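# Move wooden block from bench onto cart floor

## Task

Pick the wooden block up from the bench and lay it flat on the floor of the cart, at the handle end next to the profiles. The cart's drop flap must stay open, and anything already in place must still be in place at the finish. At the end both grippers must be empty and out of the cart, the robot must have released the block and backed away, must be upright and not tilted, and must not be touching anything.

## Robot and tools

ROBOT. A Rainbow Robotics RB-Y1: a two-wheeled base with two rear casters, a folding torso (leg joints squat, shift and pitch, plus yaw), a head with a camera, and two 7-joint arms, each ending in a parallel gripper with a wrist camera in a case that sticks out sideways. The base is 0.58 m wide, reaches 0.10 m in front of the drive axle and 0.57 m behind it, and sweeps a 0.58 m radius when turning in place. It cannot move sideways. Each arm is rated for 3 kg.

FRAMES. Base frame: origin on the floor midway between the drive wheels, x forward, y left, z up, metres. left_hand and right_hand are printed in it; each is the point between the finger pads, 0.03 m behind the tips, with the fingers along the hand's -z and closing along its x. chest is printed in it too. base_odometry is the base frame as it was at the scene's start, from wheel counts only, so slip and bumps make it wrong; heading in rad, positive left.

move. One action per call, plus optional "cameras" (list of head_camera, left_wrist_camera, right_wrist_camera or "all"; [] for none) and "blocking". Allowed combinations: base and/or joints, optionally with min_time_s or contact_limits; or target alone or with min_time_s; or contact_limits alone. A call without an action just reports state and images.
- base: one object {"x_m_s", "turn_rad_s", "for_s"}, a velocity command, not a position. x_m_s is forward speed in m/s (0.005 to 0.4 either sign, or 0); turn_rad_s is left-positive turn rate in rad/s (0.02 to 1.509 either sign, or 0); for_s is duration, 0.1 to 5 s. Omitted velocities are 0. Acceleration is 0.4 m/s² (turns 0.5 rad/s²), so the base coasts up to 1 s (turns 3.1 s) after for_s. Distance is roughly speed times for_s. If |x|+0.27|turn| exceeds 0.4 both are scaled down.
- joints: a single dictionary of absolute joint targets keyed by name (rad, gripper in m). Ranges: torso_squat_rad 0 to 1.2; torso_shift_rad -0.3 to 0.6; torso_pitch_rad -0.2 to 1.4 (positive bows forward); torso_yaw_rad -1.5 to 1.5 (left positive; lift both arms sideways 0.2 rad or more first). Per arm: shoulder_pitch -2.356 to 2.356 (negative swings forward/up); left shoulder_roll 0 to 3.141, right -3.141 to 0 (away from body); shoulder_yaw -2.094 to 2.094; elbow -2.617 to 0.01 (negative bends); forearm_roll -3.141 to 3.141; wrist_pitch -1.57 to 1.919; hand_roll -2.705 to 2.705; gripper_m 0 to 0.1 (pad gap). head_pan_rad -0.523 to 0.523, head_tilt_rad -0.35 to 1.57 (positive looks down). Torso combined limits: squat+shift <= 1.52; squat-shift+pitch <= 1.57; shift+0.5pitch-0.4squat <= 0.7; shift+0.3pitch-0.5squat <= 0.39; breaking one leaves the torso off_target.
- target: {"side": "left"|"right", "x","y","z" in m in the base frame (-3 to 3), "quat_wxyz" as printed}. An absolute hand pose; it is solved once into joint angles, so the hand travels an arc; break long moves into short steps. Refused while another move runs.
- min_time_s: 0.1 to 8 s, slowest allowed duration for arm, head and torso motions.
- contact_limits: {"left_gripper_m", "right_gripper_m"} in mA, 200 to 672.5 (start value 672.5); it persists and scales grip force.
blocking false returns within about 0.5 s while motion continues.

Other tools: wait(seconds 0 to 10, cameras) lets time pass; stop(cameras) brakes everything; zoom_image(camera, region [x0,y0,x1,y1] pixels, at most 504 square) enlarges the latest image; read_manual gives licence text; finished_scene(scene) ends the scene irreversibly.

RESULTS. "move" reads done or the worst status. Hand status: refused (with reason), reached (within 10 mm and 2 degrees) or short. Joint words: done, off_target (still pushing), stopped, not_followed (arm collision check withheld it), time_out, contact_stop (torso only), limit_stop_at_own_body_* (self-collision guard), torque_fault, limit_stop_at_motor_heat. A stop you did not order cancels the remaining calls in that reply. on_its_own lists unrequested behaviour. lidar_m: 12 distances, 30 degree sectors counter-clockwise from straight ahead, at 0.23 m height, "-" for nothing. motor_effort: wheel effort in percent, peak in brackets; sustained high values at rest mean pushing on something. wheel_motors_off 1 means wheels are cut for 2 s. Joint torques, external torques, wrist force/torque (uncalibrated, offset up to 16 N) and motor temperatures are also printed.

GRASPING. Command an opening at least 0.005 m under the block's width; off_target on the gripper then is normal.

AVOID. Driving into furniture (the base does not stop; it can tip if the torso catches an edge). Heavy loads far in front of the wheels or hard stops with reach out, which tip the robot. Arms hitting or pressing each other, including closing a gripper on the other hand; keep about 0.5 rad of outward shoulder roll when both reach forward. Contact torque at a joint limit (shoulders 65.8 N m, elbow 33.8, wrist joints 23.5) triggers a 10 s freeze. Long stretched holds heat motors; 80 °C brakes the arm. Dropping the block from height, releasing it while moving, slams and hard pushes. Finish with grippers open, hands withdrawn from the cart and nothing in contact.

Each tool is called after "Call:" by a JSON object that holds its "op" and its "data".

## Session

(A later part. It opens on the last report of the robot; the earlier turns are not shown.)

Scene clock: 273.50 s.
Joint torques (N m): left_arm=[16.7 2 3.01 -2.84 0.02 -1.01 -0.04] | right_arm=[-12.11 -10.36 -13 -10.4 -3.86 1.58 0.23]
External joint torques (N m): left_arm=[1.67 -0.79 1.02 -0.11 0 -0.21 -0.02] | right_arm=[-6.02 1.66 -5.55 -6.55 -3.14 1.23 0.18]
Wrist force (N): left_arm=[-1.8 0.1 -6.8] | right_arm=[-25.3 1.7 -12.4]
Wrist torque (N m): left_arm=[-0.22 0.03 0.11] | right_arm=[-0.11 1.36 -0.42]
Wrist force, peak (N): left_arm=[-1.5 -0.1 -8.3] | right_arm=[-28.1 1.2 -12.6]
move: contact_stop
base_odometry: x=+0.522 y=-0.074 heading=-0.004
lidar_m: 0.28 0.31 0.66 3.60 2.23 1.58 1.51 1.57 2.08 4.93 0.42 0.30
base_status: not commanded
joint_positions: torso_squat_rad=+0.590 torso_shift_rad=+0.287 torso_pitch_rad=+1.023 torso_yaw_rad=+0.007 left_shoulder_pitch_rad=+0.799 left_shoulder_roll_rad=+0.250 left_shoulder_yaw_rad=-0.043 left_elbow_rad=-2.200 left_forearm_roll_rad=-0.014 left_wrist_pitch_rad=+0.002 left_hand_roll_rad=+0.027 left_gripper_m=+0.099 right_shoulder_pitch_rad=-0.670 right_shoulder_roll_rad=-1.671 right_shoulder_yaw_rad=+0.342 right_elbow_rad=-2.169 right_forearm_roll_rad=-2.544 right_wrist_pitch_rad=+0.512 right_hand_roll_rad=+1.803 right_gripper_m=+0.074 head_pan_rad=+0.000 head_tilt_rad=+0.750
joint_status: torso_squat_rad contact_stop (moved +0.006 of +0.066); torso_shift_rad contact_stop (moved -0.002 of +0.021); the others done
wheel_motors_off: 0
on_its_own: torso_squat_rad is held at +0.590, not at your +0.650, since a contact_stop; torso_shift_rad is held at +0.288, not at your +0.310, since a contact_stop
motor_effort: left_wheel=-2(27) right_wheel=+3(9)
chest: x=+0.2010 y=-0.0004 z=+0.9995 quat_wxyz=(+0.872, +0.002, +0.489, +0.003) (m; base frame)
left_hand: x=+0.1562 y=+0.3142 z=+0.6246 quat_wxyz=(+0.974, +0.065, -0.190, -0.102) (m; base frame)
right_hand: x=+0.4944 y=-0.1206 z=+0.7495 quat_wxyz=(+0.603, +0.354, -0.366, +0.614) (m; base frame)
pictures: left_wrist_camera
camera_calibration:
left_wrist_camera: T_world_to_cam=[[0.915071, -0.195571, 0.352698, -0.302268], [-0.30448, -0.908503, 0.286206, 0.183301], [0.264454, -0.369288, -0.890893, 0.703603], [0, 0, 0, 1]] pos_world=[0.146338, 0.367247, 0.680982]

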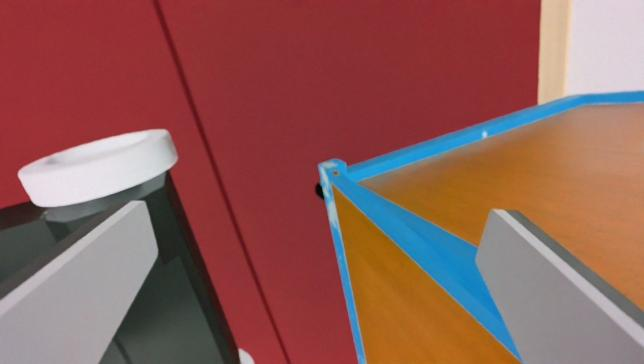

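Call:
{"op": "move", "data": {"joints": {"head_tilt_rad":0.6,"head_pan_rad":0.52}, "cameras": ["head_camera"]}}

Call:
{"op": "move", "data": {"joints": {"head_tilt_rad":0.6,"head_pan_rad":-0.52}, "cameras": ["head_camera"]}}

Scene clock: 286.10 s.
Joint torques (N m): left_arm=[16.92 1.85 2.89 -2.8 -0.09 -1.02 0.05] | right_arm=[-12.21 -10.26 -12.59 -10.38 -3.89 1.47 0.2]
External joint torques (N m): left_arm=[1.89 -0.94 0.9 -0.07 -0.12 -0.21 0.06] | right_arm=[-6.12 1.75 -5.14 -6.53 -3.17 1.17 0.16]
Wrist force (N): left_arm=[-1.3 -0.2 -7.3] | right_arm=[-24.6 1.2 -13.0]
Wrist torque (N m): left_arm=[-0.18 0.06 0.05] | right_arm=[0.06 1.47 -0.40]
Wrist force, peak (N): left_arm=[-1.3 0.4 -8.3] | right_arm=[-25.4 1.9 -13.4]
move: done
base_odometry: x=+0.522 y=-0.074 heading=-0.004
lidar_m: 0.28 0.30 0.67 3.61 2.23 1.59 1.50 1.57 2.09 4.91 0.42 0.30
base_status: not commanded
joint_positions: torso_squat_rad=+0.590 torso_shift_rad=+0.287 torso_pitch_rad=+1.023 torso_yaw_rad=+0.007 left_shoulder_pitch_rad=+0.799 left_shoulder_roll_rad=+0.250 left_shoulder_yaw_rad=-0.043 left_elbow_rad=-2.200 left_forearm_roll_rad=-0.014 left_wrist_pitch_rad=+0.002 left_hand_roll_rad=+0.027 left_gripper_m=+0.099 right_shoulder_pitch_rad=-0.670 right_shoulder_roll_rad=-1.671 right_shoulder_yaw_rad=+0.342 right_elbow_rad=-2.169 right_forearm_roll_rad=-2.544 right_wrist_pitch_rad=+0.512 right_hand_roll_rad=+1.803 right_gripper_m=+0.074 head_pan_rad=+0.520 head_tilt_rad=+0.600
joint_status: all done
wheel_motors_off: 0
on_its_own: torso_squat_rad is held at +0.590, not at your +0.650, since a contact_stop; torso_shift_rad is held at +0.288, not at your +0.310, since a contact_stop
motor_effort: left_wheel=-3(3) right_wheel=+4(6)
chest: x=+0.2010 y=-0.0004 z=+0.9995 quat_wxyz=(+0.872, +0.002, +0.489, +0.003) (m; base frame)
left_hand: x=+0.1562 y=+0.3142 z=+0.6246 quat_wxyz=(+0.974, +0.065, -0.190, -0.102) (m; base frame)
right_hand: x=+0.4944 y=-0.1206 z=+0.7495 quat_wxyz=(+0.603, +0.354, -0.366, +0.614) (m; base frame)
pictures: head_camera
camera_calibration:
head_camera: T_world_to_cam=[[0.235402, -0.862808, -0.44738, 0.393943], [-0.970054, -0.236923, -0.0534984, 0.481282], [-0.0598357, 0.446576, -0.892743, 0.936828], [0, 0, 0, 1]] pos_world=[0.430191, 0.0355589, 1.03834]

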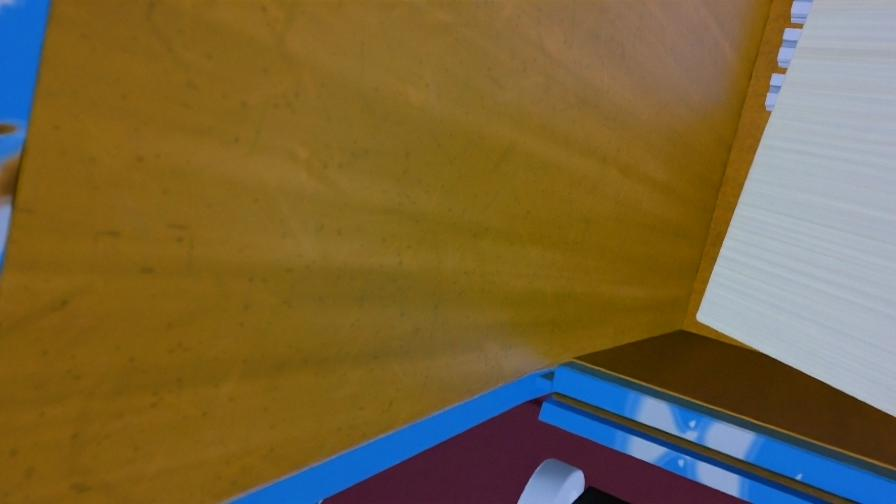

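Scene clock: 287.47 s.
Joint torques (N m): left_arm=[16.81 1.99 3.19 -2.8 0.01 -0.99 -0.08] | right_arm=[-12.1 -10.32 -12.94 -10.29 -3.73 1.59 0.39]
External joint torques (N m): left_arm=[1.78 -0.8 1.2 -0.07 -0.02 -0.19 -0.07] | right_arm=[-6.01 1.7 -5.49 -6.44 -3.01 1.29 0.35]
Wrist force (N): left_arm=[-1.2 0.4 -7.1] | right_arm=[-25.1 1.5 -12.8]
Wrist torque (N m): left_arm=[-0.27 0.09 0.13] | right_arm=[0.01 1.43 -0.41]
Wrist force, peak (N): left_arm=[-1.5 0.8 -8.0] | right_arm=[-25.3 2.1 -13.1]
move: done
base_odometry: x=+0.522 y=-0.074 heading=-0.004
lidar_m: 0.28 0.30 0.66 3.62 2.24 1.58 1.51 1.58 2.09 4.92 0.43 0.30
base_status: not commanded
joint_positions: torso_squat_rad=+0.590 torso_shift_rad=+0.287 torso_pitch_rad=+1.023 torso_yaw_rad=+0.007 left_shoulder_pitch_rad=+0.799 left_shoulder_roll_rad=+0.250 left_shoulder_yaw_rad=-0.043 left_elbow_rad=-2.200 left_forearm_roll_rad=-0.014 left_wrist_pitch_rad=+0.002 left_hand_roll_rad=+0.027 left_gripper_m=+0.099 right_shoulder_pitch_rad=-0.670 right_shoulder_roll_rad=-1.671 right_shoulder_yaw_rad=+0.342 right_elbow_rad=-2.169 right_forearm_roll_rad=-2.544 right_wrist_pitch_rad=+0.512 right_hand_roll_rad=+1.803 right_gripper_m=+0.074 head_pan_rad=-0.520 head_tilt_rad=+0.600
joint_status: all done
wheel_motors_off: 0
on_its_own: torso_squat_rad is held at +0.590, not at your +0.650, since a contact_stop; torso_shift_rad is held at +0.288, not at your +0.310, since a contact_stop
motor_effort: left_wheel=-2(3) right_wheel=+6(6)
chest: x=+0.2010 y=-0.0004 z=+0.9995 quat_wxyz=(+0.872, +0.002, +0.489, +0.003) (m; base frame)
left_hand: x=+0.1562 y=+0.3142 z=+0.6246 quat_wxyz=(+0.974, +0.065, -0.190, -0.102) (m; base frame)
right_hand: x=+0.4944 y=-0.1206 z=+0.7495 quat_wxyz=(+0.603, +0.354, -0.366, +0.614) (m; base frame)
pictures: head_camera
camera_calibration:
head_camera: T_world_to_cam=[[-0.281808, -0.871953, 0.400353, -0.327685], [-0.95828, 0.276568, -0.0721784, 0.49721], [-0.0477889, -0.403991, -0.913514, 0.954385], [0, 0, 0, 1]] pos_world=[0.429731, -0.037676, 1.03892]

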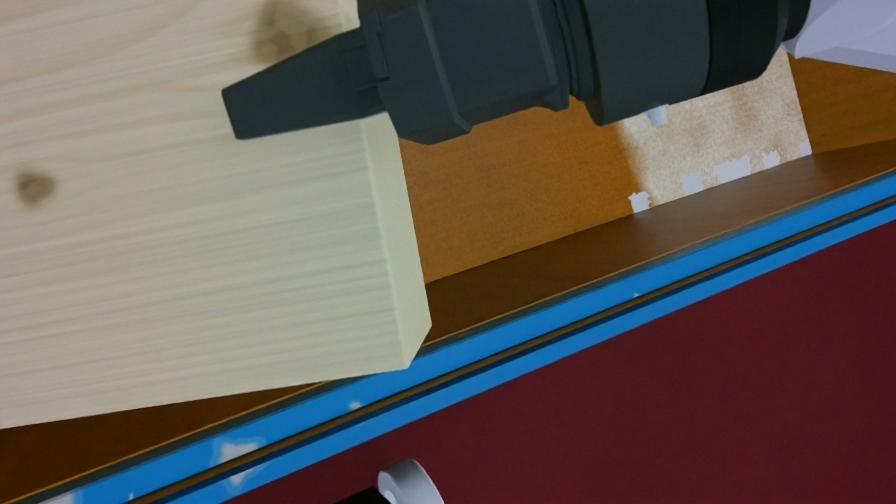

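Call:
{"op": "move", "data": {"joints": {"torso_squat_rad":0.5,"torso_shift_rad":0.27,"torso_pitch_rad":0.95,"head_pan_rad":0,"torso_yaw_rad":0}, "min_time_s": 2}}

Call:
{"op": "move", "data": {"joints": {"torso_squat_rad":0.6,"torso_shift_rad":0.3,"torso_pitch_rad":0.95}, "min_time_s": 2, "cameras": ["head_camera"]}}

Scene clock: 299.80 s.
Joint torques (N m): left_arm=[13.88 2.03 3.02 -3.44 -0.03 -1.25 -0.14] | right_arm=[-13.03 -10.77 -13.51 -9.86 -3.9 1.02 0.3]
External joint torques (N m): left_arm=[-0.58 -0.84 0.95 0.03 -0.05 -0.33 -0.12] | right_arm=[-6.33 1.64 -5.58 -6.47 -3.18 0.85 0.25]
Wrist force (N): left_arm=[-1.3 0.5 -7.6] | right_arm=[-24.7 3.8 -13.7]
Wrist torque (N m): left_arm=[-0.29 0.12 0.13] | right_arm=[0.09 1.42 -0.42]
Wrist force, peak (N): left_arm=[-1.7 0.3 -8.5] | right_arm=[-25.4 1.4 -13.6]
move: done
base_odometry: x=+0.522 y=-0.074 heading=-0.004
lidar_m: 0.28 0.30 0.66 3.60 2.26 1.58 1.51 1.57 2.08 4.92 0.42 0.30
base_status: not commanded
joint_positions: torso_squat_rad=+0.500 torso_shift_rad=+0.270 torso_pitch_rad=+0.951 torso_yaw_rad=+0.000 left_shoulder_pitch_rad=+0.800 left_shoulder_roll_rad=+0.250 left_shoulder_yaw_rad=-0.043 left_elbow_rad=-2.200 left_forearm_roll_rad=-0.014 left_wrist_pitch_rad=+0.002 left_hand_roll_rad=+0.027 left_gripper_m=+0.099 right_shoulder_pitch_rad=-0.670 right_shoulder_roll_rad=-1.671 right_shoulder_yaw_rad=+0.342 right_elbow_rad=-2.169 right_forearm_roll_rad=-2.544 right_wrist_pitch_rad=+0.512 right_hand_roll_rad=+1.803 right_gripper_m=+0.074 head_pan_rad=+0.000 head_tilt_rad=+0.600
joint_status: all done
wheel_motors_off: 0
motor_effort: left_wheel=-2(3) right_wheel=+2(6)
chest: x=+0.1880 y=+0.0000 z=+1.0522 quat_wxyz=(+0.889, +0.000, +0.458, +0.000) (m; base frame)
left_hand: x=+0.1712 y=+0.3124 z=+0.6731 quat_wxyz=(+0.967, +0.065, -0.225, -0.100) (m; base frame)
right_hand: x=+0.4982 y=-0.1228 z=+0.8247 quat_wxyz=(+0.591, +0.329, -0.386, +0.627) (m; base frame)
pictures: none

Scene clock: 302.10 s.
Joint torques (N m): left_arm=[14.17 2.11 3.24 -3.53 -0.08 -1.22 -0.12] | right_arm=[-12.6 -10.59 -13.38 -9.81 -3.74 1.15 0.25]
External joint torques (N m): left_arm=[-0.29 -0.75 1.17 -0.06 -0.11 -0.29 -0.1] | right_arm=[-5.89 1.82 -5.46 -6.42 -3.02 0.98 0.21]
Wrist force (N): left_arm=[-2.0 0.1 -6.7] | right_arm=[-24.6 3.5 -13.2]
Wrist torque (N m): left_arm=[-0.24 0.03 0.11] | right_arm=[0.13 1.43 -0.42]
Wrist force, peak (N): left_arm=[-2.5 -0.3 -7.9] | right_arm=[-25.1 3.5 -13.2]
move: done
base_odometry: x=+0.522 y=-0.074 heading=-0.004
lidar_m: 0.27 0.29 0.66 3.59 2.25 1.58 1.51 1.57 2.08 4.91 0.42 0.30
base_status: not commanded
joint_positions: torso_squat_rad=+0.600 torso_shift_rad=+0.300 torso_pitch_rad=+0.951 torso_yaw_rad=+0.000 left_shoulder_pitch_rad=+0.800 left_shoulder_roll_rad=+0.250 left_shoulder_yaw_rad=-0.043 left_elbow_rad=-2.200 left_forearm_roll_rad=-0.014 left_wrist_pitch_rad=+0.002 left_hand_roll_rad=+0.027 left_gripper_m=+0.099 right_shoulder_pitch_rad=-0.670 right_shoulder_roll_rad=-1.671 right_shoulder_yaw_rad=+0.342 right_elbow_rad=-2.169 right_forearm_roll_rad=-2.544 right_wrist_pitch_rad=+0.512 right_hand_roll_rad=+1.803 right_gripper_m=+0.074 head_pan_rad=+0.000 head_tilt_rad=+0.600
joint_status: all done
wheel_motors_off: 0
motor_effort: left_wheel=-2(3) right_wheel=+3(4)
chest: x=+0.1948 y=+0.0000 z=+1.0122 quat_wxyz=(+0.889, +0.000, +0.458, +0.000) (m; base frame)
left_hand: x=+0.1781 y=+0.3124 z=+0.6331 quat_wxyz=(+0.967, +0.065, -0.225, -0.100) (m; base frame)
right_hand: x=+0.5050 y=-0.1228 z=+0.7847 quat_wxyz=(+0.591, +0.329, -0.386, +0.627) (m; base frame)
pictures: head_camera
camera_calibration:
head_camera: T_world_to_cam=[[-0.0246006, -0.999498, -0.0199712, 0.0302951], [-0.996708, 0.0260659, -0.076771, 0.506023], [0.077253, 0.0180169, -0.996849, 1.02355], [0, 0, 0, 1]] pos_world=[0.42603, -0.00135131, 1.05978]

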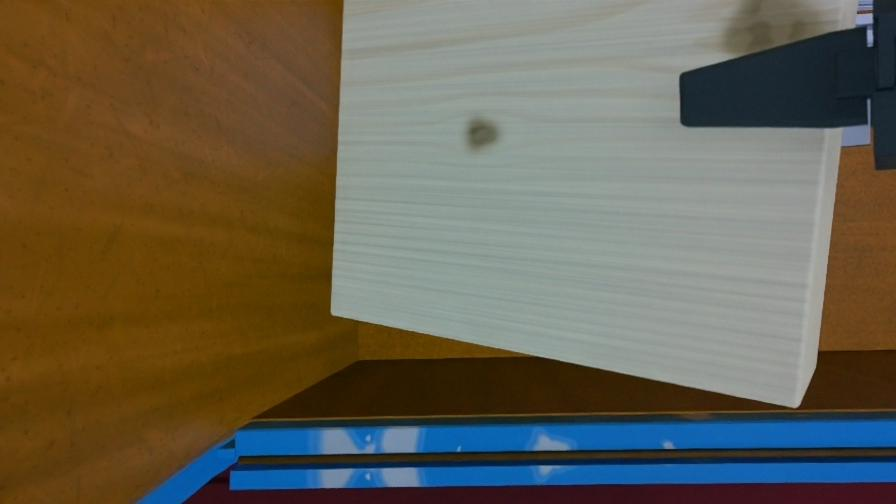

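Call:
{"op": "move", "data": {"target": {"side":"right","x":0.478,"y":-0.122,"z":0.79,"quat_wxyz":[0.5736,0.3799,-0.3403,0.6405]}, "min_time_s": 1.5, "cameras": ["head_camera"]}}

Scene clock: 307.73 s.
Joint torques (N m): left_arm=[14.2 2.27 3.25 -3.38 0.01 -1.22 0.04] | right_arm=[-14.36 -11.81 -11.17 -8.42 -4.42 1.62 0]
External joint torques (N m): left_arm=[-0.26 -0.6 1.18 0.09 -0.02 -0.29 0.06] | right_arm=[-7.6 0.8 -3.39 -5.16 -3.51 1.36 -0.04]
Wrist force (N): left_arm=[-1.8 0.7 -7.0] | right_arm=[-24.7 0.4 -12.6]
Wrist torque (N m): left_arm=[-0.28 0.03 0.13] | right_arm=[0.02 1.42 -0.23]
Wrist force, peak (N): left_arm=[-1.8 0.3 -8.1] | right_arm=[-25.2 3.6 -12.9]
move: done
base_odometry: x=+0.522 y=-0.074 heading=-0.004
lidar_m: 0.28 0.29 0.66 3.58 2.23 1.59 1.50 1.58 2.09 4.92 0.43 0.28
base_status: not commanded
joint_positions: torso_squat_rad=+0.600 torso_shift_rad=+0.300 torso_pitch_rad=+0.951 torso_yaw_rad=+0.000 left_shoulder_pitch_rad=+0.800 left_shoulder_roll_rad=+0.250 left_shoulder_yaw_rad=-0.043 left_elbow_rad=-2.200 left_forearm_roll_rad=-0.014 left_wrist_pitch_rad=+0.002 left_hand_roll_rad=+0.027 left_gripper_m=+0.099 right_shoulder_pitch_rad=-0.718 right_shoulder_roll_rad=-1.685 right_shoulder_yaw_rad=+0.376 right_elbow_rad=-2.161 right_forearm_roll_rad=-2.536 right_wrist_pitch_rad=+0.653 right_hand_roll_rad=+1.747 right_gripper_m=+0.074 head_pan_rad=+0.000 head_tilt_rad=+0.600
joint_status: all done
wheel_motors_off: 0
motor_effort: left_wheel=-3(3) right_wheel=+3(5)
chest: x=+0.1948 y=+0.0000 z=+1.0122 quat_wxyz=(+0.889, +0.000, +0.458, +0.000) (m; base frame)
left_hand: x=+0.1781 y=+0.3124 z=+0.6331 quat_wxyz=(+0.967, +0.065, -0.225, -0.100) (m; base frame)
right_hand: x=+0.4778 y=-0.1227 z=+0.7890 quat_wxyz=(+0.575, +0.380, -0.340, +0.640) (m; base frame)
right_hand_status: reached (checked arc, planned for 1.5 s): 1 mm and 0.2 deg off.
pictures: head_camera
camera_calibration:
head_camera: T_world_to_cam=[[-0.024597, -0.999498, -0.019971, 0.0302933], [-0.996708, 0.0260623, -0.0767711, 0.506023], [0.0772531, 0.0180169, -0.996849, 1.02355], [0, 0, 0, 1]] pos_world=[0.42603, -0.00135132, 1.05978]

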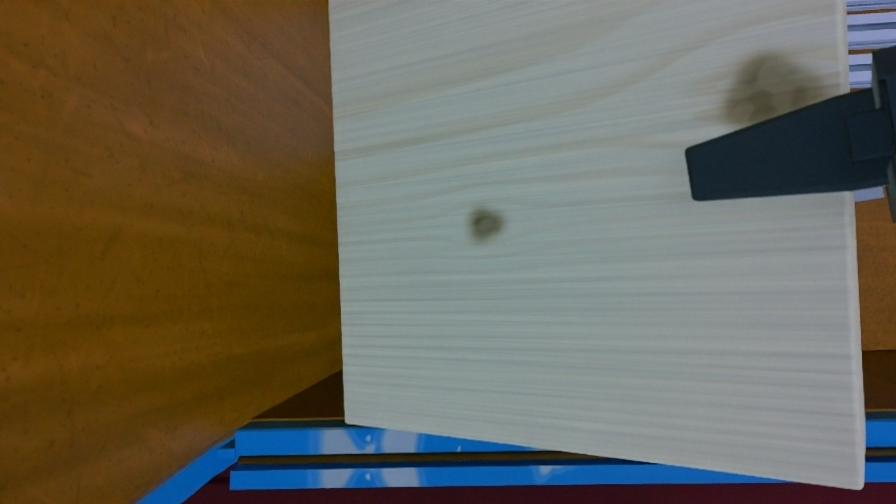

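Call:
{"op": "move", "data": {"target": {"side":"right","x":0.50,"y":-0.11,"z":0.79,"quat_wxyz":[0.5736,0.3799,-0.3403,0.6405]}, "min_time_s": 1}}

Call:
{"op": "move", "data": {"joints": {"torso_squat_rad":0.75,"torso_shift_rad":0.33,"torso_pitch_rad":0.92}, "min_time_s": 2, "cameras": ["head_camera"]}}

Scene clock: 311.60 s.
Joint torques (N m): left_arm=[13.85 2.19 3.18 -3.4 -0.16 -1.24 0.01] | right_arm=[-15.52 -8.92 -12.94 -8.65 -4.9 0.03 0.17]
External joint torques (N m): left_arm=[-0.61 -0.67 1.11 0.07 -0.19 -0.32 0.04] | right_arm=[-7.68 4.06 -4.52 -5.26 -3.93 0.03 0.12]
Wrist force (N): left_arm=[-2.0 0.5 -7.2] | right_arm=[-24.5 0.3 -12.8]
Wrist torque (N m): left_arm=[-0.26 0.03 0.08] | right_arm=[-0.06 1.47 -0.24]
Wrist force, peak (N): left_arm=[-2.3 0.1 -8.1] | right_arm=[-26.5 0.2 -12.9]
move: done
base_odometry: x=+0.522 y=-0.074 heading=-0.004
lidar_m: 0.28 0.29 0.66 3.59 2.22 1.58 1.50 1.57 2.08 4.92 0.42 0.30
base_status: not commanded
joint_positions: torso_squat_rad=+0.600 torso_shift_rad=+0.300 torso_pitch_rad=+0.951 torso_yaw_rad=+0.000 left_shoulder_pitch_rad=+0.800 left_shoulder_roll_rad=+0.250 left_shoulder_yaw_rad=-0.043 left_elbow_rad=-2.200 left_forearm_roll_rad=-0.014 left_wrist_pitch_rad=+0.002 left_hand_roll_rad=+0.027 left_gripper_m=+0.099 right_shoulder_pitch_rad=-0.889 right_shoulder_roll_rad=-1.596 right_shoulder_yaw_rad=+0.454 right_elbow_rad=-2.098 right_forearm_roll_rad=-2.413 right_wrist_pitch_rad=+0.704 right_hand_roll_rad=+1.598 right_gripper_m=+0.074 head_pan_rad=+0.000 head_tilt_rad=+0.600
joint_status: all done
wheel_motors_off: 0
motor_effort: left_wheel=-2(3) right_wheel=+3(4)
chest: x=+0.1948 y=+0.0000 z=+1.0122 quat_wxyz=(+0.889, +0.000, +0.458, +0.000) (m; base frame)
left_hand: x=+0.1781 y=+0.3124 z=+0.6331 quat_wxyz=(+0.967, +0.065, -0.225, -0.100) (m; base frame)
right_hand: x=+0.4997 y=-0.1109 z=+0.7887 quat_wxyz=(+0.575, +0.379, -0.340, +0.640) (m; base frame)
right_hand_status: reached (checked arc, planned for 1.0 s): 2 mm and 0.2 deg off.
pictures: none

Scene clock: 313.17 s.
Joint torques (N m): left_arm=[17.8 2.1 2.81 -3.57 -0.07 -1.17 -0.11] | right_arm=[-14.94 -9.72 -14.25 -8.51 -5 -0.2 0.02]
External joint torques (N m): left_arm=[3.6 -0.87 0.64 0.19 -0.1 -0.19 -0.09] | right_arm=[-6.82 3.31 -5.66 -5.27 -4.03 -0.16 -0.02]
Wrist force (N): left_arm=[-2.2 0.1 -7.1] | right_arm=[-24.5 2.3 -12.7]
Wrist torque (N m): left_arm=[-0.20 0.05 0.14] | right_arm=[0.07 1.41 -0.25]
Wrist force, peak (N): left_arm=[-2.8 0.1 -8.0] | right_arm=[-31.4 -0.2 -13.5]
move: contact_stop
base_odometry: x=+0.522 y=-0.074 heading=-0.004
lidar_m: 0.27 0.29 0.66 3.59 2.24 1.58 1.51 1.57 2.08 4.92 0.42 0.29
base_status: not commanded
joint_positions: torso_squat_rad=+0.675 torso_shift_rad=+0.309 torso_pitch_rad=+0.922 torso_yaw_rad=+0.004 left_shoulder_pitch_rad=+0.799 left_shoulder_roll_rad=+0.250 left_shoulder_yaw_rad=-0.043 left_elbow_rad=-2.200 left_forearm_roll_rad=-0.014 left_wrist_pitch_rad=+0.002 left_hand_roll_rad=+0.027 left_gripper_m=+0.099 right_shoulder_pitch_rad=-0.889 right_shoulder_roll_rad=-1.596 right_shoulder_yaw_rad=+0.454 right_elbow_rad=-2.098 right_forearm_roll_rad=-2.413 right_wrist_pitch_rad=+0.704 right_hand_roll_rad=+1.598 right_gripper_m=+0.074 head_pan_rad=+0.000 head_tilt_rad=+0.600
joint_status: torso_squat_rad contact_stop (moved +0.075 of +0.150); torso_shift_rad contact_stop (moved +0.009 of +0.030); the others done
wheel_motors_off: 0
on_its_own: torso_squat_rad is held at +0.674, not at your +0.750, since a contact_stop
motor_effort: left_wheel=-2(20) right_wheel=+3(11)
chest: x=+0.1849 y=-0.0006 z=+0.9881 quat_wxyz=(+0.895, +0.001, +0.445, +0.002) (m; base frame)
left_hand: x=+0.1789 y=+0.3131 z=+0.6098 quat_wxyz=(+0.964, +0.068, -0.239, -0.099) (m; base frame)
right_hand: x=+0.4961 y=-0.1102 z=+0.7730 quat_wxyz=(+0.569, +0.371, -0.349, +0.645) (m; base frame)
pictures: head_camera
camera_calibration:
head_camera: T_world_to_cam=[[-0.0224799, -0.999449, -0.024437, 0.032926], [-0.99417, 0.0249261, -0.104903, 0.521626], [0.105454, 0.0219363, -0.994182, 0.992434], [0, 0, 0, 1]] pos_world=[0.414669, -0.00186457, 1.04218]

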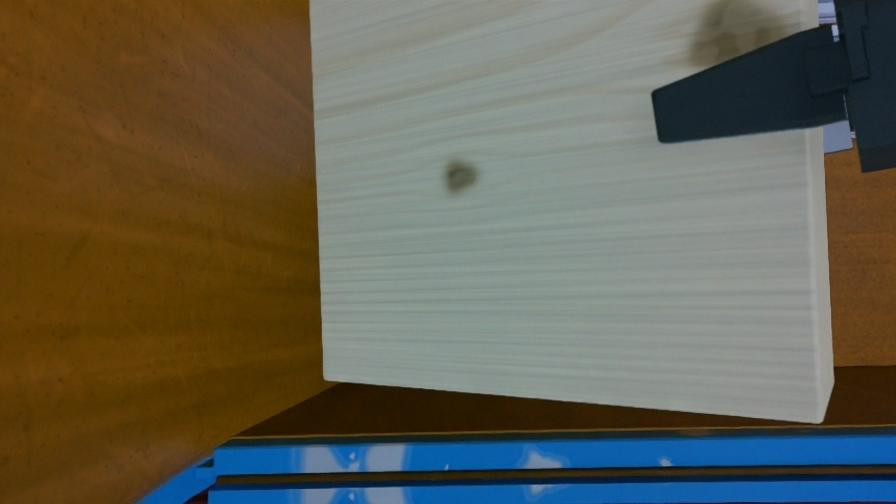

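Call:
{"op": "move", "data": {"joints": {"left_elbow_rad":-0.3,"left_shoulder_pitch_rad":0.6,"left_shoulder_roll_rad":0.35}, "min_time_s": 2.5}}

Call:
{"op": "move", "data": {"joints": {"torso_squat_rad":0.75,"torso_shift_rad":0.33,"torso_pitch_rad":0.92,"torso_yaw_rad":0}, "min_time_s": 2, "cameras": ["head_camera","left_wrist_camera"]}}

Scene clock: 319.23 s.
Joint torques (N m): left_arm=[25.77 4.69 1.4 10.26 -0.02 1.63 0.12] | right_arm=[-14.75 -10.05 -14.44 -8.59 -5.13 -0.04 0.04]
External joint torques (N m): left_arm=[-2.41 -1.29 0.67 -0.2 -0.01 -0.21 0.07] | right_arm=[-6.67 2.98 -5.87 -5.33 -4.16 0.01 0]
Wrist force (N): left_arm=[6.5 0.2 -3.7] | right_arm=[-24.9 1.9 -12.9]
Wrist torque (N m): left_arm=[-0.22 0.49 0.06] | right_arm=[0.04 1.45 -0.27]
Wrist force, peak (N): left_arm=[3.2 0.6 -8.1] | right_arm=[-26.6 1.7 -12.4]
move: done
base_odometry: x=+0.522 y=-0.074 heading=-0.004
lidar_m: 0.27 0.29 0.68 3.61 2.25 1.58 1.51 1.57 2.07 4.91 0.42 0.29
base_status: not commanded
joint_positions: torso_squat_rad=+0.674 torso_shift_rad=+0.311 torso_pitch_rad=+0.926 torso_yaw_rad=+0.003 left_shoulder_pitch_rad=+0.600 left_shoulder_roll_rad=+0.350 left_shoulder_yaw_rad=-0.043 left_elbow_rad=-0.300 left_forearm_roll_rad=-0.014 left_wrist_pitch_rad=+0.002 left_hand_roll_rad=+0.027 left_gripper_m=+0.099 right_shoulder_pitch_rad=-0.889 right_shoulder_roll_rad=-1.596 right_shoulder_yaw_rad=+0.454 right_elbow_rad=-2.098 right_forearm_roll_rad=-2.413 right_wrist_pitch_rad=+0.704 right_hand_roll_rad=+1.598 right_gripper_m=+0.074 head_pan_rad=+0.000 head_tilt_rad=+0.600
joint_status: all done
wheel_motors_off: 0
on_its_own: torso_squat_rad is held at +0.674, not at your +0.750, since a contact_stop
motor_effort: left_wheel=-1(4) right_wheel=+4(7)
chest: x=+0.1864 y=+0.0000 z=+0.9870 quat_wxyz=(+0.895, +0.001, +0.447, +0.001) (m; base frame)
left_hand: x=-0.4611 y=+0.4537 z=+0.8829 quat_wxyz=(+0.805, +0.153, +0.571, -0.060) (m; base frame)
right_hand: x=+0.4969 y=-0.1099 z=+0.7709 quat_wxyz=(+0.570, +0.372, -0.348, +0.645) (m; base frame)
pictures: none

Scene clock: 320.53 s.
Joint torques (N m): left_arm=[27.78 5.04 1.64 10.32 -0.12 1.71 0.09] | right_arm=[-15.23 -9.93 -14.46 -8.45 -5.21 -0.1 0.04]
External joint torques (N m): left_arm=[-0.29 -1.16 0.88 -0.09 -0.12 -0.12 0.03] | right_arm=[-7 3.13 -5.8 -5.26 -4.24 -0.01 0]
Wrist force (N): left_arm=[7.0 -0.5 -4.7] | right_arm=[-24.5 1.6 -12.3]
Wrist torque (N m): left_arm=[-0.11 0.53 0.05] | right_arm=[-0.03 1.48 -0.25]
Wrist force, peak (N): left_arm=[7.7 0.4 -4.5] | right_arm=[-28.6 1.5 -12.7]
move: contact_stop
base_odometry: x=+0.522 y=-0.074 heading=-0.004
lidar_m: 0.28 0.29 0.66 3.59 2.24 1.57 1.51 1.57 2.07 4.90 0.41 0.29
base_status: not commanded
joint_positions: torso_squat_rad=+0.698 torso_shift_rad=+0.311 torso_pitch_rad=+0.911 torso_yaw_rad=+0.006 left_shoulder_pitch_rad=+0.600 left_shoulder_roll_rad=+0.350 left_shoulder_yaw_rad=-0.043 left_elbow_rad=-0.300 left_forearm_roll_rad=-0.014 left_wrist_pitch_rad=+0.002 left_hand_roll_rad=+0.027 left_gripper_m=+0.099 right_shoulder_pitch_rad=-0.889 right_shoulder_roll_rad=-1.596 right_shoulder_yaw_rad=+0.454 right_elbow_rad=-2.098 right_forearm_roll_rad=-2.413 right_wrist_pitch_rad=+0.704 right_hand_roll_rad=+1.598 right_gripper_m=+0.074 head_pan_rad=+0.000 head_tilt_rad=+0.600
joint_status: torso_squat_rad contact_stop (moved +0.024 of +0.076); the others done
wheel_motors_off: 0
on_its_own: torso_squat_rad is held at +0.698, not at your +0.750, since a contact_stop
motor_effort: left_wheel=+0(29) right_wheel=+3(12)
chest: x=+0.1804 y=-0.0006 z=+0.9806 quat_wxyz=(+0.898, +0.002, +0.440, +0.002) (m; base frame)
left_hand: x=-0.4659 y=+0.4527 z=+0.8675 quat_wxyz=(+0.809, +0.154, +0.564, -0.057) (m; base frame)
right_hand: x=+0.4943 y=-0.1094 z=+0.7689 quat_wxyz=(+0.566, +0.368, -0.353, +0.647) (m; base frame)
pictures: head_camera, left_wrist_camera
camera_calibration:
head_camera: T_world_to_cam=[[-0.020939, -0.999438, -0.0261756, 0.0341597], [-0.992927, 0.0238487, -0.116307, 0.527436], [0.116866, 0.0235551, -0.992868, 0.982111], [0, 0, 0, 1]] pos_world=[0.409645, -0.00157185, 1.03735]
left_wrist_camera: T_world_to_cam=[[0.355763, 0.109343, -0.928158, 0.920882], [0.183854, -0.981914, -0.0452042, 0.598407], [-0.916313, -0.154564, -0.369432, 0.0360208], [0, 0, 0, 1]] pos_world=[-0.40463, 0.49246, 0.895082]

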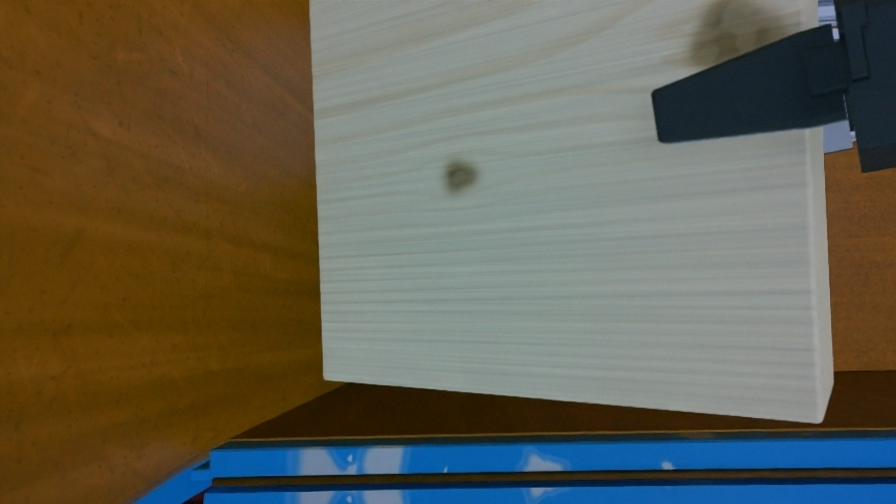

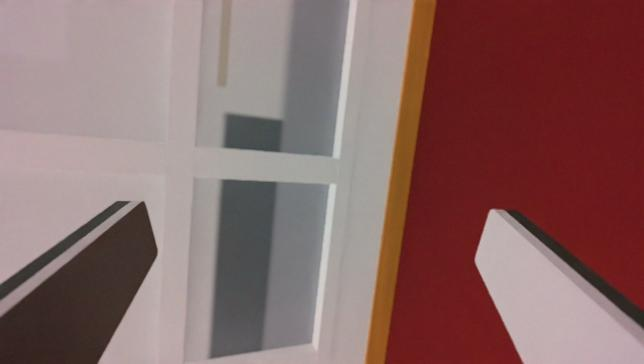

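Call:
{"op": "move", "data": {"joints": {"left_shoulder_pitch_rad":0.8,"left_shoulder_roll_rad":0.25,"left_elbow_rad":-2.2}, "min_time_s": 2}}

Call:
{"op": "move", "data": {"target": {"side":"left","x":0.12,"y":0.3,"z":0.78,"quat_wxyz":[0.866,0,-0.5,0]}, "min_time_s": 2, "cameras": ["left_wrist_camera"]}}

Scene clock: 343.90 s.
Joint torques (N m): left_arm=[24.27 1.96 3.19 -3.38 -0.02 -1.18 0.04] | right_arm=[-15.21 -10.2 -14.35 -8.22 -5.04 -0.18 0]
External joint torques (N m): left_arm=[10.23 -1.08 0.96 0.54 -0.05 -0.18 0.06] | right_arm=[-6.93 2.84 -5.66 -5.04 -4.07 -0.1 -0.05]
Wrist force (N): left_arm=[-2.4 -0.1 -7.2] | right_arm=[-24.8 2.3 -12.7]
Wrist torque (N m): left_arm=[-0.23 0.01 0.11] | right_arm=[0.00 1.46 -0.26]
Wrist force, peak (N): left_arm=[3.7 -0.9 -8.3] | right_arm=[-25.1 2.0 -13.4]
move: done
base_odometry: x=+0.522 y=-0.074 heading=-0.004
lidar_m: 0.26 0.27 0.66 3.59 2.25 1.57 1.51 1.57 2.08 4.91 0.41 0.28
base_status: not commanded
joint_positions: torso_squat_rad=+0.699 torso_shift_rad=+0.309 torso_pitch_rad=+0.907 torso_yaw_rad=+0.007 left_shoulder_pitch_rad=+0.797 left_shoulder_roll_rad=+0.250 left_shoulder_yaw_rad=-0.043 left_elbow_rad=-2.200 left_forearm_roll_rad=-0.014 left_wrist_pitch_rad=+0.002 left_hand_roll_rad=+0.027 left_gripper_m=+0.099 right_shoulder_pitch_rad=-0.889 right_shoulder_roll_rad=-1.596 right_shoulder_yaw_rad=+0.454 right_elbow_rad=-2.098 right_forearm_roll_rad=-2.413 right_wrist_pitch_rad=+0.704 right_hand_roll_rad=+1.598 right_gripper_m=+0.074 head_pan_rad=+0.000 head_tilt_rad=+0.600
joint_status: all done
wheel_motors_off: 0
on_its_own: torso_squat_rad is held at +0.698, not at your +0.750, since a contact_stop
motor_effort: left_wheel=-8(11) right_wheel=+2(7)
chest: x=+0.1790 y=-0.0013 z=+0.9817 quat_wxyz=(+0.899, +0.003, +0.438, +0.003) (m; base frame)
left_hand: x=+0.1792 y=+0.3135 z=+0.6042 quat_wxyz=(+0.961, +0.070, -0.247, -0.099) (m; base frame)
right_hand: x=+0.4936 y=-0.1098 z=+0.7709 quat_wxyz=(+0.566, +0.367, -0.354, +0.648) (m; base frame)
pictures: none

Scene clock: 346.23 s.
Joint torques (N m): left_arm=[16.55 3.56 1.8 1.64 0.56 -2.09 0.04] | right_arm=[-14.88 -9.99 -14.29 -8.55 -5.12 -0.28 -0.01]
External joint torques (N m): left_arm=[-0.59 -0.28 -0.12 0.56 0.23 -0.37 0.09] | right_arm=[-6.67 3.06 -5.64 -5.35 -4.16 -0.2 -0.05]
Wrist force (N): left_arm=[-5.0 1.4 -4.9] | right_arm=[-25.6 2.3 -12.4]
Wrist torque (N m): left_arm=[-0.29 -0.12 0.06] | right_arm=[0.03 1.40 -0.28]
Wrist force, peak (N): left_arm=[-3.2 -0.1 -7.4] | right_arm=[-26.2 2.2 -12.9]
move: done
base_odometry: x=+0.522 y=-0.074 heading=-0.004
lidar_m: 0.25 0.26 0.37 3.57 2.25 1.59 1.50 1.57 2.07 4.87 0.39 0.27
base_status: not commanded
joint_positions: torso_squat_rad=+0.698 torso_shift_rad=+0.312 torso_pitch_rad=+0.913 torso_yaw_rad=+0.005 left_shoulder_pitch_rad=+1.178 left_shoulder_roll_rad=+0.291 left_shoulder_yaw_rad=-0.094 left_elbow_rad=-1.924 left_forearm_roll_rad=+0.073 left_wrist_pitch_rad=-1.181 left_hand_roll_rad=+0.208 left_gripper_m=+0.099 right_shoulder_pitch_rad=-0.889 right_shoulder_roll_rad=-1.596 right_shoulder_yaw_rad=+0.454 right_elbow_rad=-2.098 right_forearm_roll_rad=-2.413 right_wrist_pitch_rad=+0.704 right_hand_roll_rad=+1.598 right_gripper_m=+0.074 head_pan_rad=+0.000 head_tilt_rad=+0.600
joint_status: all done
wheel_motors_off: 0
on_its_own: torso_squat_rad is held at +0.698, not at your +0.750, since a contact_stop
motor_effort: left_wheel=-2(13) right_wheel=+2(8)
chest: x=+0.1813 y=-0.0005 z=+0.9800 quat_wxyz=(+0.898, +0.002, +0.441, +0.002) (m; base frame)
left_hand: x=+0.1208 y=+0.3001 z=+0.7786 quat_wxyz=(+0.871, +0.001, -0.490, +0.001) (m; base frame)
left_hand_status: reached (checked arc, planned for 2.0 s): 2 mm and 1.3 deg off.
right_hand: x=+0.4947 y=-0.1095 z=+0.7677 quat_wxyz=(+0.567, +0.369, -0.352, +0.647) (m; base frame)
pictures: left_wrist_camera
camera_calibration:
left_wrist_camera: T_world_to_cam=[[0.526205, 0.0287827, 0.84987, -0.73446], [-0.375009, -0.889138, 0.262303, 0.136929], [0.763202, -0.456734, -0.457075, 0.473295], [0, 0, 0, 1]] pos_world=[0.0766066, 0.359059, 0.80461]

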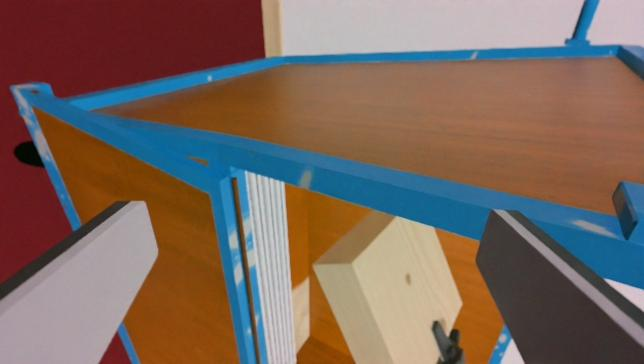

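Call:
{"op": "move", "data": {"joints": {"head_pan_rad":0.3,"head_tilt_rad":0.6}, "cameras": ["head_camera"]}}

Scene clock: 351.17 s.
Joint torques (N m): left_arm=[16.45 3.77 1.79 1.61 0.49 -2.1 0.19] | right_arm=[-14.89 -9.99 -14.33 -8.47 -5.12 -0.25 0]
External joint torques (N m): left_arm=[-0.7 -0.07 -0.12 0.54 0.16 -0.38 0.23] | right_arm=[-6.68 3.06 -5.68 -5.27 -4.15 -0.17 -0.05]
Wrist force (N): left_arm=[-4.6 1.3 -4.9] | right_arm=[-25.0 1.5 -13.0]
Wrist torque (N m): left_arm=[-0.33 -0.10 0.10] | right_arm=[0.06 1.37 -0.28]
Wrist force, peak (N): left_arm=[-4.8 2.1 -6.1] | right_arm=[-25.5 1.9 -12.7]
move: done
base_odometry: x=+0.522 y=-0.074 heading=-0.004
lidar_m: 0.25 0.27 0.35 3.56 2.24 1.60 1.51 1.57 2.10 4.89 0.39 0.26
base_status: not commanded
joint_positions: torso_squat_rad=+0.698 torso_shift_rad=+0.312 torso_pitch_rad=+0.913 torso_yaw_rad=+0.005 left_shoulder_pitch_rad=+1.178 left_shoulder_roll_rad=+0.291 left_shoulder_yaw_rad=-0.094 left_elbow_rad=-1.924 left_forearm_roll_rad=+0.073 left_wrist_pitch_rad=-1.181 left_hand_roll_rad=+0.208 left_gripper_m=+0.099 right_shoulder_pitch_rad=-0.889 right_shoulder_roll_rad=-1.596 right_shoulder_yaw_rad=+0.454 right_elbow_rad=-2.098 right_forearm_roll_rad=-2.413 right_wrist_pitch_rad=+0.704 right_hand_roll_rad=+1.598 right_gripper_m=+0.074 head_pan_rad=+0.300 head_tilt_rad=+0.600
joint_status: all done
wheel_motors_off: 0
on_its_own: torso_squat_rad is held at +0.698, not at your +0.750, since a contact_stop
motor_effort: left_wheel=-1(2) right_wheel=+0(1)
chest: x=+0.1813 y=-0.0005 z=+0.9800 quat_wxyz=(+0.898, +0.002, +0.441, +0.002) (m; base frame)
left_hand: x=+0.1208 y=+0.3001 z=+0.7786 quat_wxyz=(+0.871, +0.001, -0.490, +0.001) (m; base frame)
right_hand: x=+0.4947 y=-0.1095 z=+0.7677 quat_wxyz=(+0.567, +0.369, -0.352, +0.647) (m; base frame)
pictures: head_camera
camera_calibration:
head_camera: T_world_to_cam=[[0.1593, -0.952613, -0.259136, 0.223386], [-0.983339, -0.129826, -0.127236, 0.536767], [0.0875645, 0.275087, -0.957423, 0.953122], [0, 0, 0, 1]] pos_world=[0.408779, 0.0202955, 1.03872]

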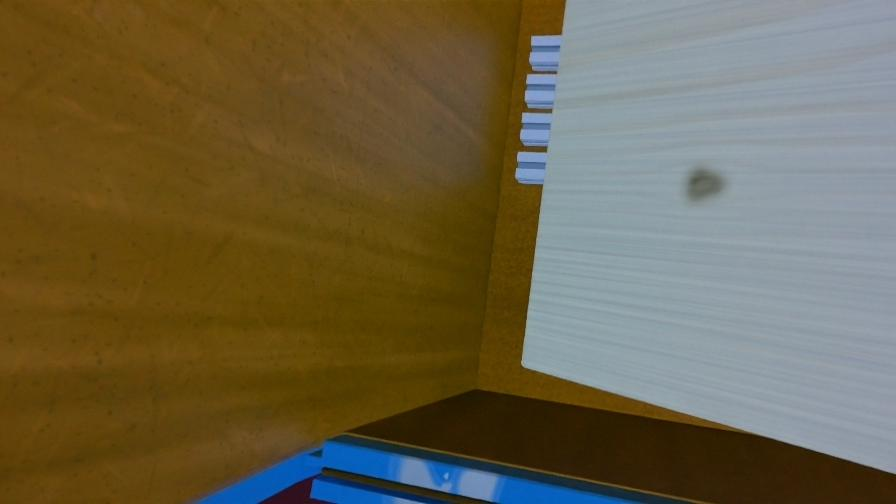

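Call:
{"op": "zoom_image", "data": {"camera": "left_wrist_camera", "region": [200, 140, 520, 364]}}

This scene's latest camera images include none from left_wrist_camera. They are from: head_camera. left_wrist_camera's image comes with the result of a call that names it in "cameras".

Call:
{"op": "move", "data": {"joints": {"torso_pitch_rad":0.85,"torso_squat_rad":0.6,"torso_shift_rad":0.3,"torso_yaw_rad":0}, "min_time_s": 2}}

Call:
{"op": "move", "data": {"joints": {"torso_squat_rad":0.7,"torso_shift_rad":0.31}, "min_time_s": 3, "cameras": ["left_wrist_camera"]}}

Call:
{"op": "zoom_image", "data": {"camera": "left_wrist_camera", "region": [200, 140, 520, 364]}}

Scene clock: 365.83 s.
Joint torques (N m): left_arm=[16.31 3.69 1.51 1 0.46 -2.07 0.21] | right_arm=[-15.56 -10.36 -14.58 -8.08 -4.97 -0.5 0]
External joint torques (N m): left_arm=[-0.69 -0.24 -0.47 0.51 0.13 -0.29 0.26] | right_arm=[-6.84 2.85 -5.6 -5.3 -4.03 -0.31 -0.04]
Wrist force (N): left_arm=[-3.8 1.8 -4.7] | right_arm=[-24.5 3.2 -13.3]
Wrist torque (N m): left_arm=[-0.36 0.02 0.09] | right_arm=[0.17 1.45 -0.26]
Wrist force, peak (N): left_arm=[-5.2 1.6 -5.9] | right_arm=[-25.6 2.4 -12.8]
move: done
base_odometry: x=+0.522 y=-0.074 heading=-0.004
lidar_m: 0.25 0.26 0.36 3.57 2.25 1.59 1.51 1.57 2.08 4.89 0.39 0.26
base_status: not commanded
joint_positions: torso_squat_rad=+0.600 torso_shift_rad=+0.300 torso_pitch_rad=+0.851 torso_yaw_rad=+0.000 left_shoulder_pitch_rad=+1.178 left_shoulder_roll_rad=+0.291 left_shoulder_yaw_rad=-0.094 left_elbow_rad=-1.924 left_forearm_roll_rad=+0.073 left_wrist_pitch_rad=-1.181 left_hand_roll_rad=+0.208 left_gripper_m=+0.099 right_shoulder_pitch_rad=-0.889 right_shoulder_roll_rad=-1.596 right_shoulder_yaw_rad=+0.454 right_elbow_rad=-2.098 right_forearm_roll_rad=-2.413 right_wrist_pitch_rad=+0.704 right_hand_roll_rad=+1.598 right_gripper_m=+0.074 head_pan_rad=+0.300 head_tilt_rad=+0.600
joint_status: all done
wheel_motors_off: 0
motor_effort: left_wheel=+2(3) right_wheel=-3(4)
chest: x=+0.1756 y=+0.0000 z=+1.0364 quat_wxyz=(+0.911, +0.000, +0.413, +0.000) (m; base frame)
left_hand: x=+0.1286 y=+0.2998 z=+0.8302 quat_wxyz=(+0.856, -0.002, -0.517, +0.001) (m; base frame)
right_hand: x=+0.5012 y=-0.1109 z=+0.8444 quat_wxyz=(+0.558, +0.346, -0.368, +0.658) (m; base frame)
pictures: none

Scene clock: 369.13 s.
Joint torques (N m): left_arm=[16.44 3.5 1.78 1.02 0.54 -2.06 0.09] | right_arm=[-15.39 -9.99 -14.82 -7.79 -5.04 -0.38 0.17]
External joint torques (N m): left_arm=[-0.56 -0.43 -0.2 0.53 0.21 -0.29 0.13] | right_arm=[-6.67 3.22 -5.83 -5 -4.1 -0.19 0.13]
Wrist force (N): left_arm=[-4.6 1.5 -5.0] | right_arm=[-24.7 4.0 -12.9]
Wrist torque (N m): left_arm=[-0.35 -0.05 0.13] | right_arm=[0.11 1.40 -0.27]
Wrist force, peak (N): left_arm=[-4.7 1.7 -5.9] | right_arm=[-25.4 3.5 -12.9]
move: done
base_odometry: x=+0.522 y=-0.074 heading=-0.004
lidar_m: 0.25 0.27 0.36 3.59 2.26 1.59 1.51 1.57 2.07 4.89 0.39 0.27
base_status: not commanded
joint_positions: torso_squat_rad=+0.700 torso_shift_rad=+0.310 torso_pitch_rad=+0.851 torso_yaw_rad=+0.000 left_shoulder_pitch_rad=+1.178 left_shoulder_roll_rad=+0.291 left_shoulder_yaw_rad=-0.094 left_elbow_rad=-1.924 left_forearm_roll_rad=+0.073 left_wrist_pitch_rad=-1.181 left_hand_roll_rad=+0.208 left_gripper_m=+0.099 right_shoulder_pitch_rad=-0.889 right_shoulder_roll_rad=-1.596 right_shoulder_yaw_rad=+0.454 right_elbow_rad=-2.098 right_forearm_roll_rad=-2.413 right_wrist_pitch_rad=+0.704 right_hand_roll_rad=+1.598 right_gripper_m=+0.074 head_pan_rad=+0.300 head_tilt_rad=+0.600
joint_status: all done
wheel_motors_off: 0
motor_effort: left_wheel=+3(3) right_wheel=-2(4)
chest: x=+0.1681 y=+0.0000 z=+0.9944 quat_wxyz=(+0.911, +0.000, +0.413, +0.000) (m; base frame)
left_hand: x=+0.1212 y=+0.2998 z=+0.7882 quat_wxyz=(+0.856, -0.002, -0.517, +0.001) (m; base frame)
right_hand: x=+0.4938 y=-0.1109 z=+0.8025 quat_wxyz=(+0.558, +0.346, -0.368, +0.658) (m; base frame)
pictures: left_wrist_camera
camera_calibration:
left_wrist_camera: T_world_to_cam=[[0.472541, 0.0313938, 0.880749, -0.761424], [-0.393242, -0.886854, 0.242594, 0.151322], [0.788712, -0.460983, -0.406729, 0.435698], [0, 0, 0, 1]] pos_world=[0.0756703, 0.358953, 0.811125]

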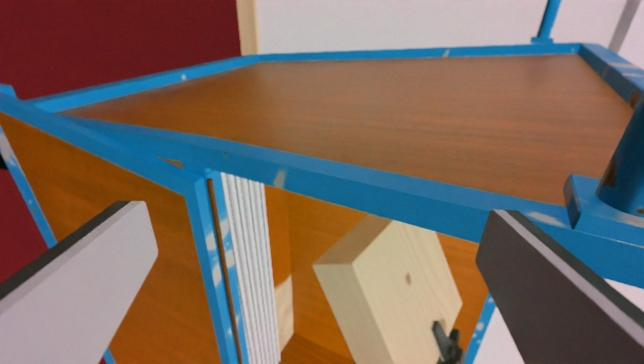

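Scaled by 1.575 from the camera's 644x364 image, which has a finer 1265x715 frame.

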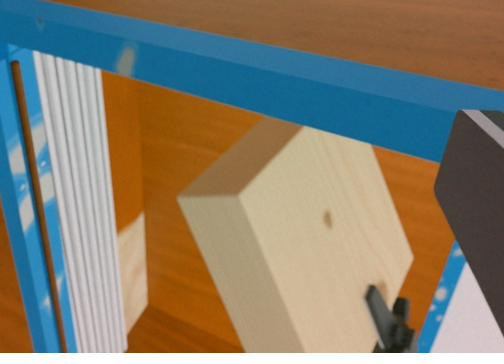

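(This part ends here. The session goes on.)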